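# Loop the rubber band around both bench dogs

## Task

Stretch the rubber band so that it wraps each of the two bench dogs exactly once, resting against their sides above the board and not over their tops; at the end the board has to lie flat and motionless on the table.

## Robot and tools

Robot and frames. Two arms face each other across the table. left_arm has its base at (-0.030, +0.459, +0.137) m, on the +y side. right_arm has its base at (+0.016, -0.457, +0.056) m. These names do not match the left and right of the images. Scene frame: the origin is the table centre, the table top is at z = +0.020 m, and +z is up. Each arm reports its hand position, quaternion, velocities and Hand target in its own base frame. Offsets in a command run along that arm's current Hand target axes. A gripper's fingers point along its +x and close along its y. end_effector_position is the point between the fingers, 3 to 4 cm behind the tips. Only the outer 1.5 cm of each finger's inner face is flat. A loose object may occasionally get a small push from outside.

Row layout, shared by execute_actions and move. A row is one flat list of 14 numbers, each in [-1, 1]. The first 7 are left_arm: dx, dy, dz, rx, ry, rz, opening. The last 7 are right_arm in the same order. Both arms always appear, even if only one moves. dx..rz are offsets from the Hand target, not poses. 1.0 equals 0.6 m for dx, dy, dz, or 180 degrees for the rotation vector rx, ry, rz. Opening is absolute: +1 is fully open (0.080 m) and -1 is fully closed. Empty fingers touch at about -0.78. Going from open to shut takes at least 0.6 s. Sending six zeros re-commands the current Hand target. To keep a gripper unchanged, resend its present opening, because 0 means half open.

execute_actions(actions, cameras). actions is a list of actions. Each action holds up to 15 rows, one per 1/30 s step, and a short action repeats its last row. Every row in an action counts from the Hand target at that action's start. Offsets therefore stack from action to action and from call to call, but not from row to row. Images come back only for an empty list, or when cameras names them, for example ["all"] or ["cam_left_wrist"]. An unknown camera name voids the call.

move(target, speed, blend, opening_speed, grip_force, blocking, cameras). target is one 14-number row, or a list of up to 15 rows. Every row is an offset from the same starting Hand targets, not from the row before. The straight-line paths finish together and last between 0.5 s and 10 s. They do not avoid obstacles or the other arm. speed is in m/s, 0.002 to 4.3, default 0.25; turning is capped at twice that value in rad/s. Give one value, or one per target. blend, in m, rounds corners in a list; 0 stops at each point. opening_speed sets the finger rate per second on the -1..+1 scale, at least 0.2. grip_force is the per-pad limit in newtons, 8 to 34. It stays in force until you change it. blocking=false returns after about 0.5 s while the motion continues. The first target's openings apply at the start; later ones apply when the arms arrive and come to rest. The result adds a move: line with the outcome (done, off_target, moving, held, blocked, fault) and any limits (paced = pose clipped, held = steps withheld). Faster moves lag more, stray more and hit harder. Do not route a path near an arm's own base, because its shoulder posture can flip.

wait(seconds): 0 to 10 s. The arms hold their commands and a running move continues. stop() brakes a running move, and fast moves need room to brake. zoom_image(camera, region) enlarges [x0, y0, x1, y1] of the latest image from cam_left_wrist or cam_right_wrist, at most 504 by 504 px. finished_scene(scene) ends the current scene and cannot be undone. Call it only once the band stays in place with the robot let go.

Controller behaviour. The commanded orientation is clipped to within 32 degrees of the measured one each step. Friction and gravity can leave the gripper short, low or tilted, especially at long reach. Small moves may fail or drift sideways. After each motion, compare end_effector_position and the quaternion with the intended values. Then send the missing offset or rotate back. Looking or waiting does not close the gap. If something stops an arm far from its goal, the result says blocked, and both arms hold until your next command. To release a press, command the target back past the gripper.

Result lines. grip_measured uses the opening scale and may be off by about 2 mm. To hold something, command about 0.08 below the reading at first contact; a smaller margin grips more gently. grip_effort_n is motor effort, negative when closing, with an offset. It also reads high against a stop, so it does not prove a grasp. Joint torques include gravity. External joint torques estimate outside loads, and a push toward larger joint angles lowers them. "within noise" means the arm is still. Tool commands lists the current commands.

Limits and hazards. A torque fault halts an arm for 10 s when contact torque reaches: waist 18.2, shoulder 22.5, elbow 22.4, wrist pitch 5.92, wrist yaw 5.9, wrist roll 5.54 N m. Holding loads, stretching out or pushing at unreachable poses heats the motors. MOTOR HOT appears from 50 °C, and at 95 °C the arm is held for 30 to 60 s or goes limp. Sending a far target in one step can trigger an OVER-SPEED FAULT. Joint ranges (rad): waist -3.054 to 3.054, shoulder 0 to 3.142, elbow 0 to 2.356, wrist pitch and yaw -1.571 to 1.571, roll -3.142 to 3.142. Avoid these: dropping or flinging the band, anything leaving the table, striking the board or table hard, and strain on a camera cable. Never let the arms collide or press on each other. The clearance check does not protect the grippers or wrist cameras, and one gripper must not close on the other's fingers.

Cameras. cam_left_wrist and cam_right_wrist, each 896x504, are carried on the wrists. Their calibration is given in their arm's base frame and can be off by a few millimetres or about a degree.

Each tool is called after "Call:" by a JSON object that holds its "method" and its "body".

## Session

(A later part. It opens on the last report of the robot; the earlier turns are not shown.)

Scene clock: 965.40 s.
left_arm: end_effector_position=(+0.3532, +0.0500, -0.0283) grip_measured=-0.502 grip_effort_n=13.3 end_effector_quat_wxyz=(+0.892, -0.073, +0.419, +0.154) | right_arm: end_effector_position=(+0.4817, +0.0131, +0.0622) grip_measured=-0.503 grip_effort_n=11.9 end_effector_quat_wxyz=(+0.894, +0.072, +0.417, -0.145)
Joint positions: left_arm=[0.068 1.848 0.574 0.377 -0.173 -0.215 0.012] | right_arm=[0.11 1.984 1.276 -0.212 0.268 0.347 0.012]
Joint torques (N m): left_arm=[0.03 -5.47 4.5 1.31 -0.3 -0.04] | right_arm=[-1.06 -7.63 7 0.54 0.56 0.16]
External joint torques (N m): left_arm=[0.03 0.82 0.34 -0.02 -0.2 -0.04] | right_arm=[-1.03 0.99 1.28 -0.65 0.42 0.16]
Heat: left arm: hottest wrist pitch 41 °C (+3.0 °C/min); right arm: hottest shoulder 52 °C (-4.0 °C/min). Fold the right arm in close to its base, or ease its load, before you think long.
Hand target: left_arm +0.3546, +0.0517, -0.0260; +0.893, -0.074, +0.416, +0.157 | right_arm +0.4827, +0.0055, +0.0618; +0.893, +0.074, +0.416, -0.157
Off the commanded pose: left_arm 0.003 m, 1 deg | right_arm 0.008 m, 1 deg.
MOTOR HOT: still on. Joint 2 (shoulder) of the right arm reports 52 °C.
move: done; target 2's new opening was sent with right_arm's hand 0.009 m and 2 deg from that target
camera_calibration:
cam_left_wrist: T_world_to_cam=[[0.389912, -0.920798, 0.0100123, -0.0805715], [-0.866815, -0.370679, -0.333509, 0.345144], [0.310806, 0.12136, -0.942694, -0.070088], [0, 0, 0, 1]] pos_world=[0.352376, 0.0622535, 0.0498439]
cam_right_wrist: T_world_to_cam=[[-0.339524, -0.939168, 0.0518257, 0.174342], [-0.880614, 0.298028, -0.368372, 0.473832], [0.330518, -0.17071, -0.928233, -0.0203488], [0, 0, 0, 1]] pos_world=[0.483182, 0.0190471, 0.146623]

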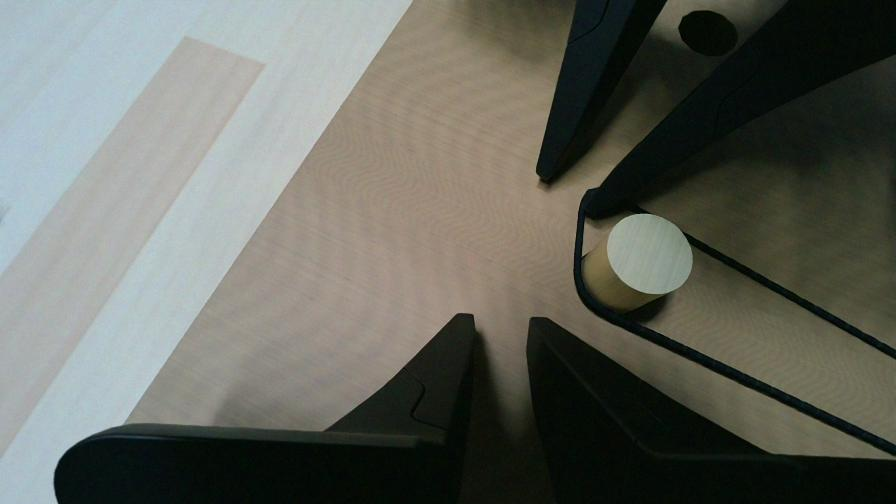

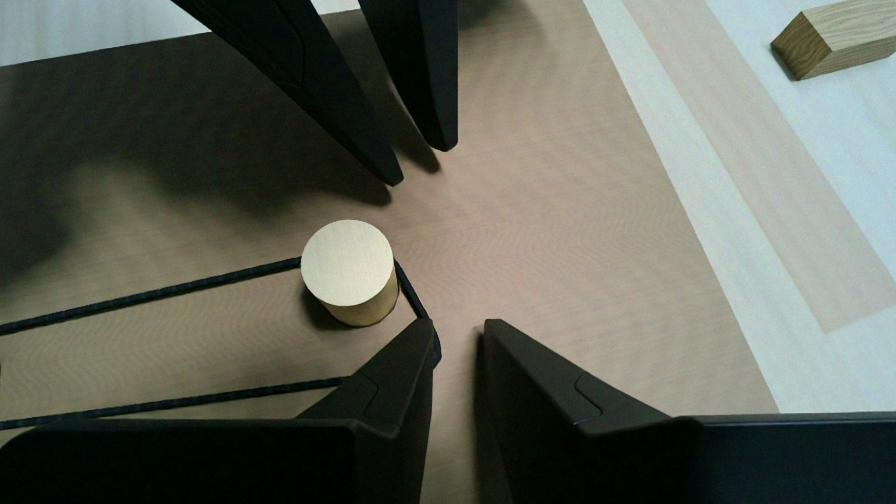

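Call:
{"method": "move", "body": {"target": [-0.03, 0, 0, 0, 0, 0, -0.5, -0.03, 0.005, 0, 0, 0, 0, -0.5], "speed": 0.03, "cameras": ["all"]}}

Scene clock: 995.00 s.
left_arm: end_effector_position=(+0.3459, +0.0482, -0.0132) grip_measured=-0.502 grip_effort_n=13.3 end_effector_quat_wxyz=(+0.893, -0.073, +0.416, +0.155) | right_arm: end_effector_position=(+0.4735, +0.0121, +0.0680) grip_measured=-0.502 grip_effort_n=11.4 end_effector_quat_wxyz=(+0.889, +0.071, +0.424, -0.156)
Joint positions: left_arm=[0.061 1.761 0.553 0.316 -0.18 -0.22 0.012] | right_arm=[0.116 1.957 1.272 -0.258 0.289 0.363 0.012]
Joint torques (N m): left_arm=[-0.35 -5.98 3.44 1.18 -0.31 -0.24] | right_arm=[0.08 -10.12 5.76 0.76 0.3 0.19]
External joint torques (N m): left_arm=[-0.33 -0.05 -1.02 -0.15 -0.21 -0.24] | right_arm=[0.11 -1.51 -0.11 -0.45 0.14 0.19]
Heat: left arm: hottest wrist pitch 42 °C (+2.0 °C/min); right arm: hottest shoulder 51 °C (-4.0 °C/min). Fold the right arm in close to its base, or ease its load, before you think long.
Hand target: left_arm +0.3437, +0.0476, -0.0123; +0.893, -0.074, +0.416, +0.157 | right_arm +0.4728, +0.0123, +0.0755; +0.893, +0.073, +0.416, -0.157
Off the commanded pose: left_arm 0.002 m, 0 deg | right_arm 0.008 m, 1 deg.
MOTOR HOT: still on. Joint 2 (shoulder) of the right arm reports 51 °C.
move: done
camera_calibration:
cam_left_wrist: T_world_to_cam=[[0.391362, -0.920185, 0.00980902, -0.0800475], [-0.864205, -0.371174, -0.339675, 0.342263], [0.316205, 0.124459, -0.940492, -0.0552925], [0, 0, 0, 1]] pos_world=[0.344596, 0.0602623, 0.0650412]
cam_right_wrist: T_world_to_cam=[[-0.355575, -0.932271, 0.0666169, 0.176836], [-0.881558, 0.310844, -0.355291, 0.468399], [0.31052, -0.185059, -0.932379, -0.00255385], [0, 0, 0, 1]] pos_world=[0.476593, 0.018787, 0.152257]

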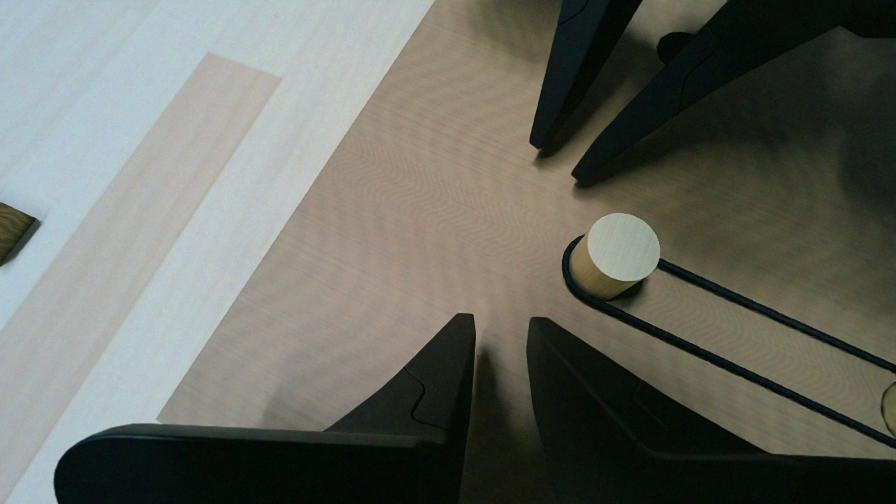

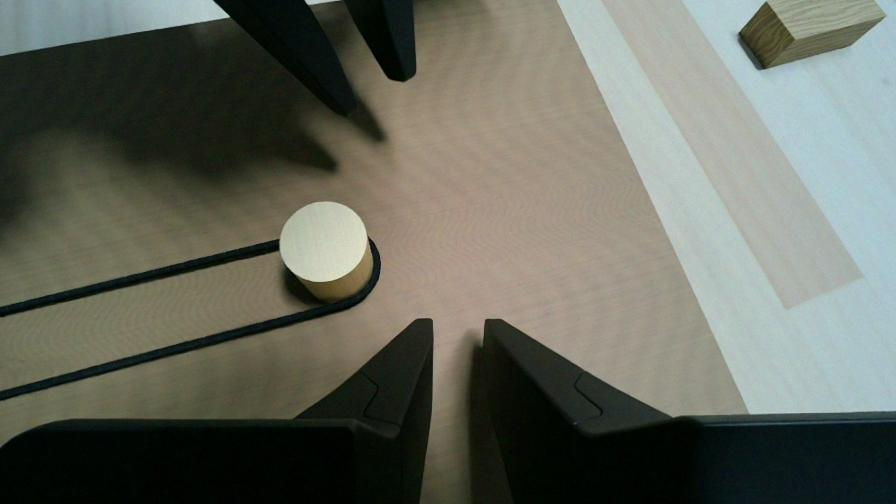

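Call:
{"method": "move", "body": {"target": [-0.12, 0, 0, 0, 0, 0, -0.5, -0.15, 0.08, 0.03, 0, 0, 0, -0.5], "speed": 0.12, "cameras": ["all"]}}

Scene clock: 1011.70 s.
left_arm: end_effector_position=(+0.3031, +0.0322, +0.0437) grip_measured=-0.502 grip_effort_n=13.7 end_effector_quat_wxyz=(+0.893, -0.073, +0.415, +0.155) | right_arm: end_effector_position=(+0.4456, +0.0723, +0.1443) grip_measured=-0.502 grip_effort_n=11.4 end_effector_quat_wxyz=(+0.887, +0.067, +0.429, -0.157)
Joint positions: left_arm=[-0.002 1.369 0.49 -0.022 -0.219 -0.271 0.012] | right_arm=[0.287 1.831 1.433 -0.608 0.386 0.51 0.012]
Joint torques (N m): left_arm=[-0.32 -4.1 4.67 1.21 -0.37 -0.2] | right_arm=[0.02 -9.31 8.31 0.69 0.38 0.18]
External joint torques (N m): left_arm=[-0.33 0.02 -1 -0.09 -0.24 -0.2] | right_arm=[0.03 -1.33 2.22 -0.4 0.16 0.18]
Heat: left arm: hottest shoulder 43 °C (+3.0 °C/min); right arm: hottest shoulder 57 °C (+4.0 °C/min). Fold the right arm in close to its base, or ease its load, before you think long.
Hand target: left_arm +0.3002, +0.0319, +0.0428; +0.893, -0.074, +0.416, +0.158 | right_arm +0.4478, +0.0725, +0.1560; +0.893, +0.074, +0.416, -0.157
Off the commanded pose: left_arm 0.003 m, 0 deg | right_arm 0.012 m, 2 deg.
MOTOR HOT: still on. Joint 2 (shoulder) of the right arm reports 57 °C.
move: off_target (right_arm)
camera_calibration:
cam_left_wrist: T_world_to_cam=[[0.391627, -0.920061, 0.0107839, -0.0787065], [-0.863239, -0.371447, -0.341827, 0.318447], [0.318508, 0.12456, -0.939701, 0.0129173], [0, 0, 0, 1]] pos_world=[0.301605, 0.0442622, 0.121841]
cam_right_wrist: T_world_to_cam=[[-0.353401, -0.932338, 0.0765123, 0.215601], [-0.886493, 0.307658, -0.345654, 0.453277], [0.298726, -0.189982, -0.935238, 0.0944132], [0, 0, 0, 1]] pos_world=[0.449817, 0.0794954, 0.22848]

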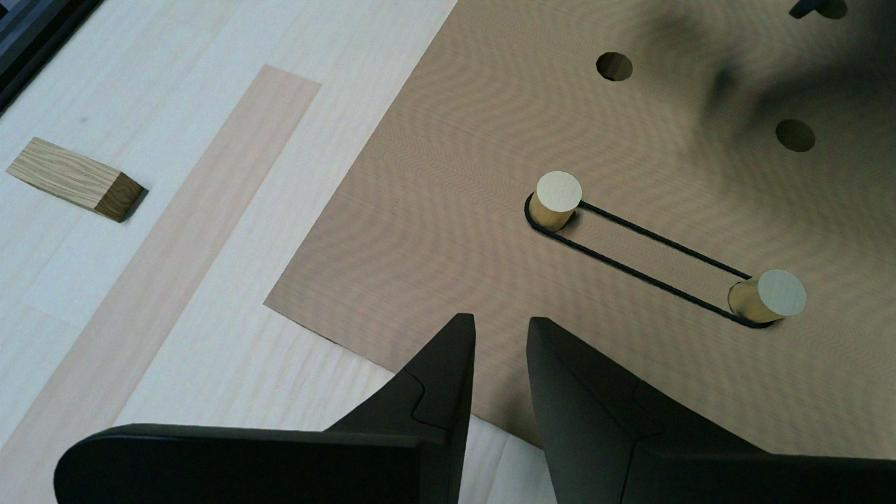

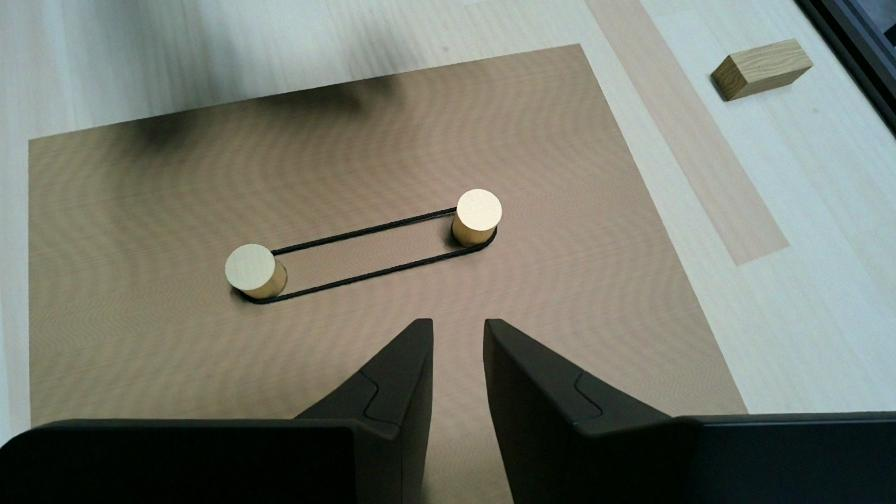

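Band is round both dogs, low on their sides; the board is flat.

Call:
{"method": "finished_scene", "body": {"scene": 1}}

The scene is finished: the task was done.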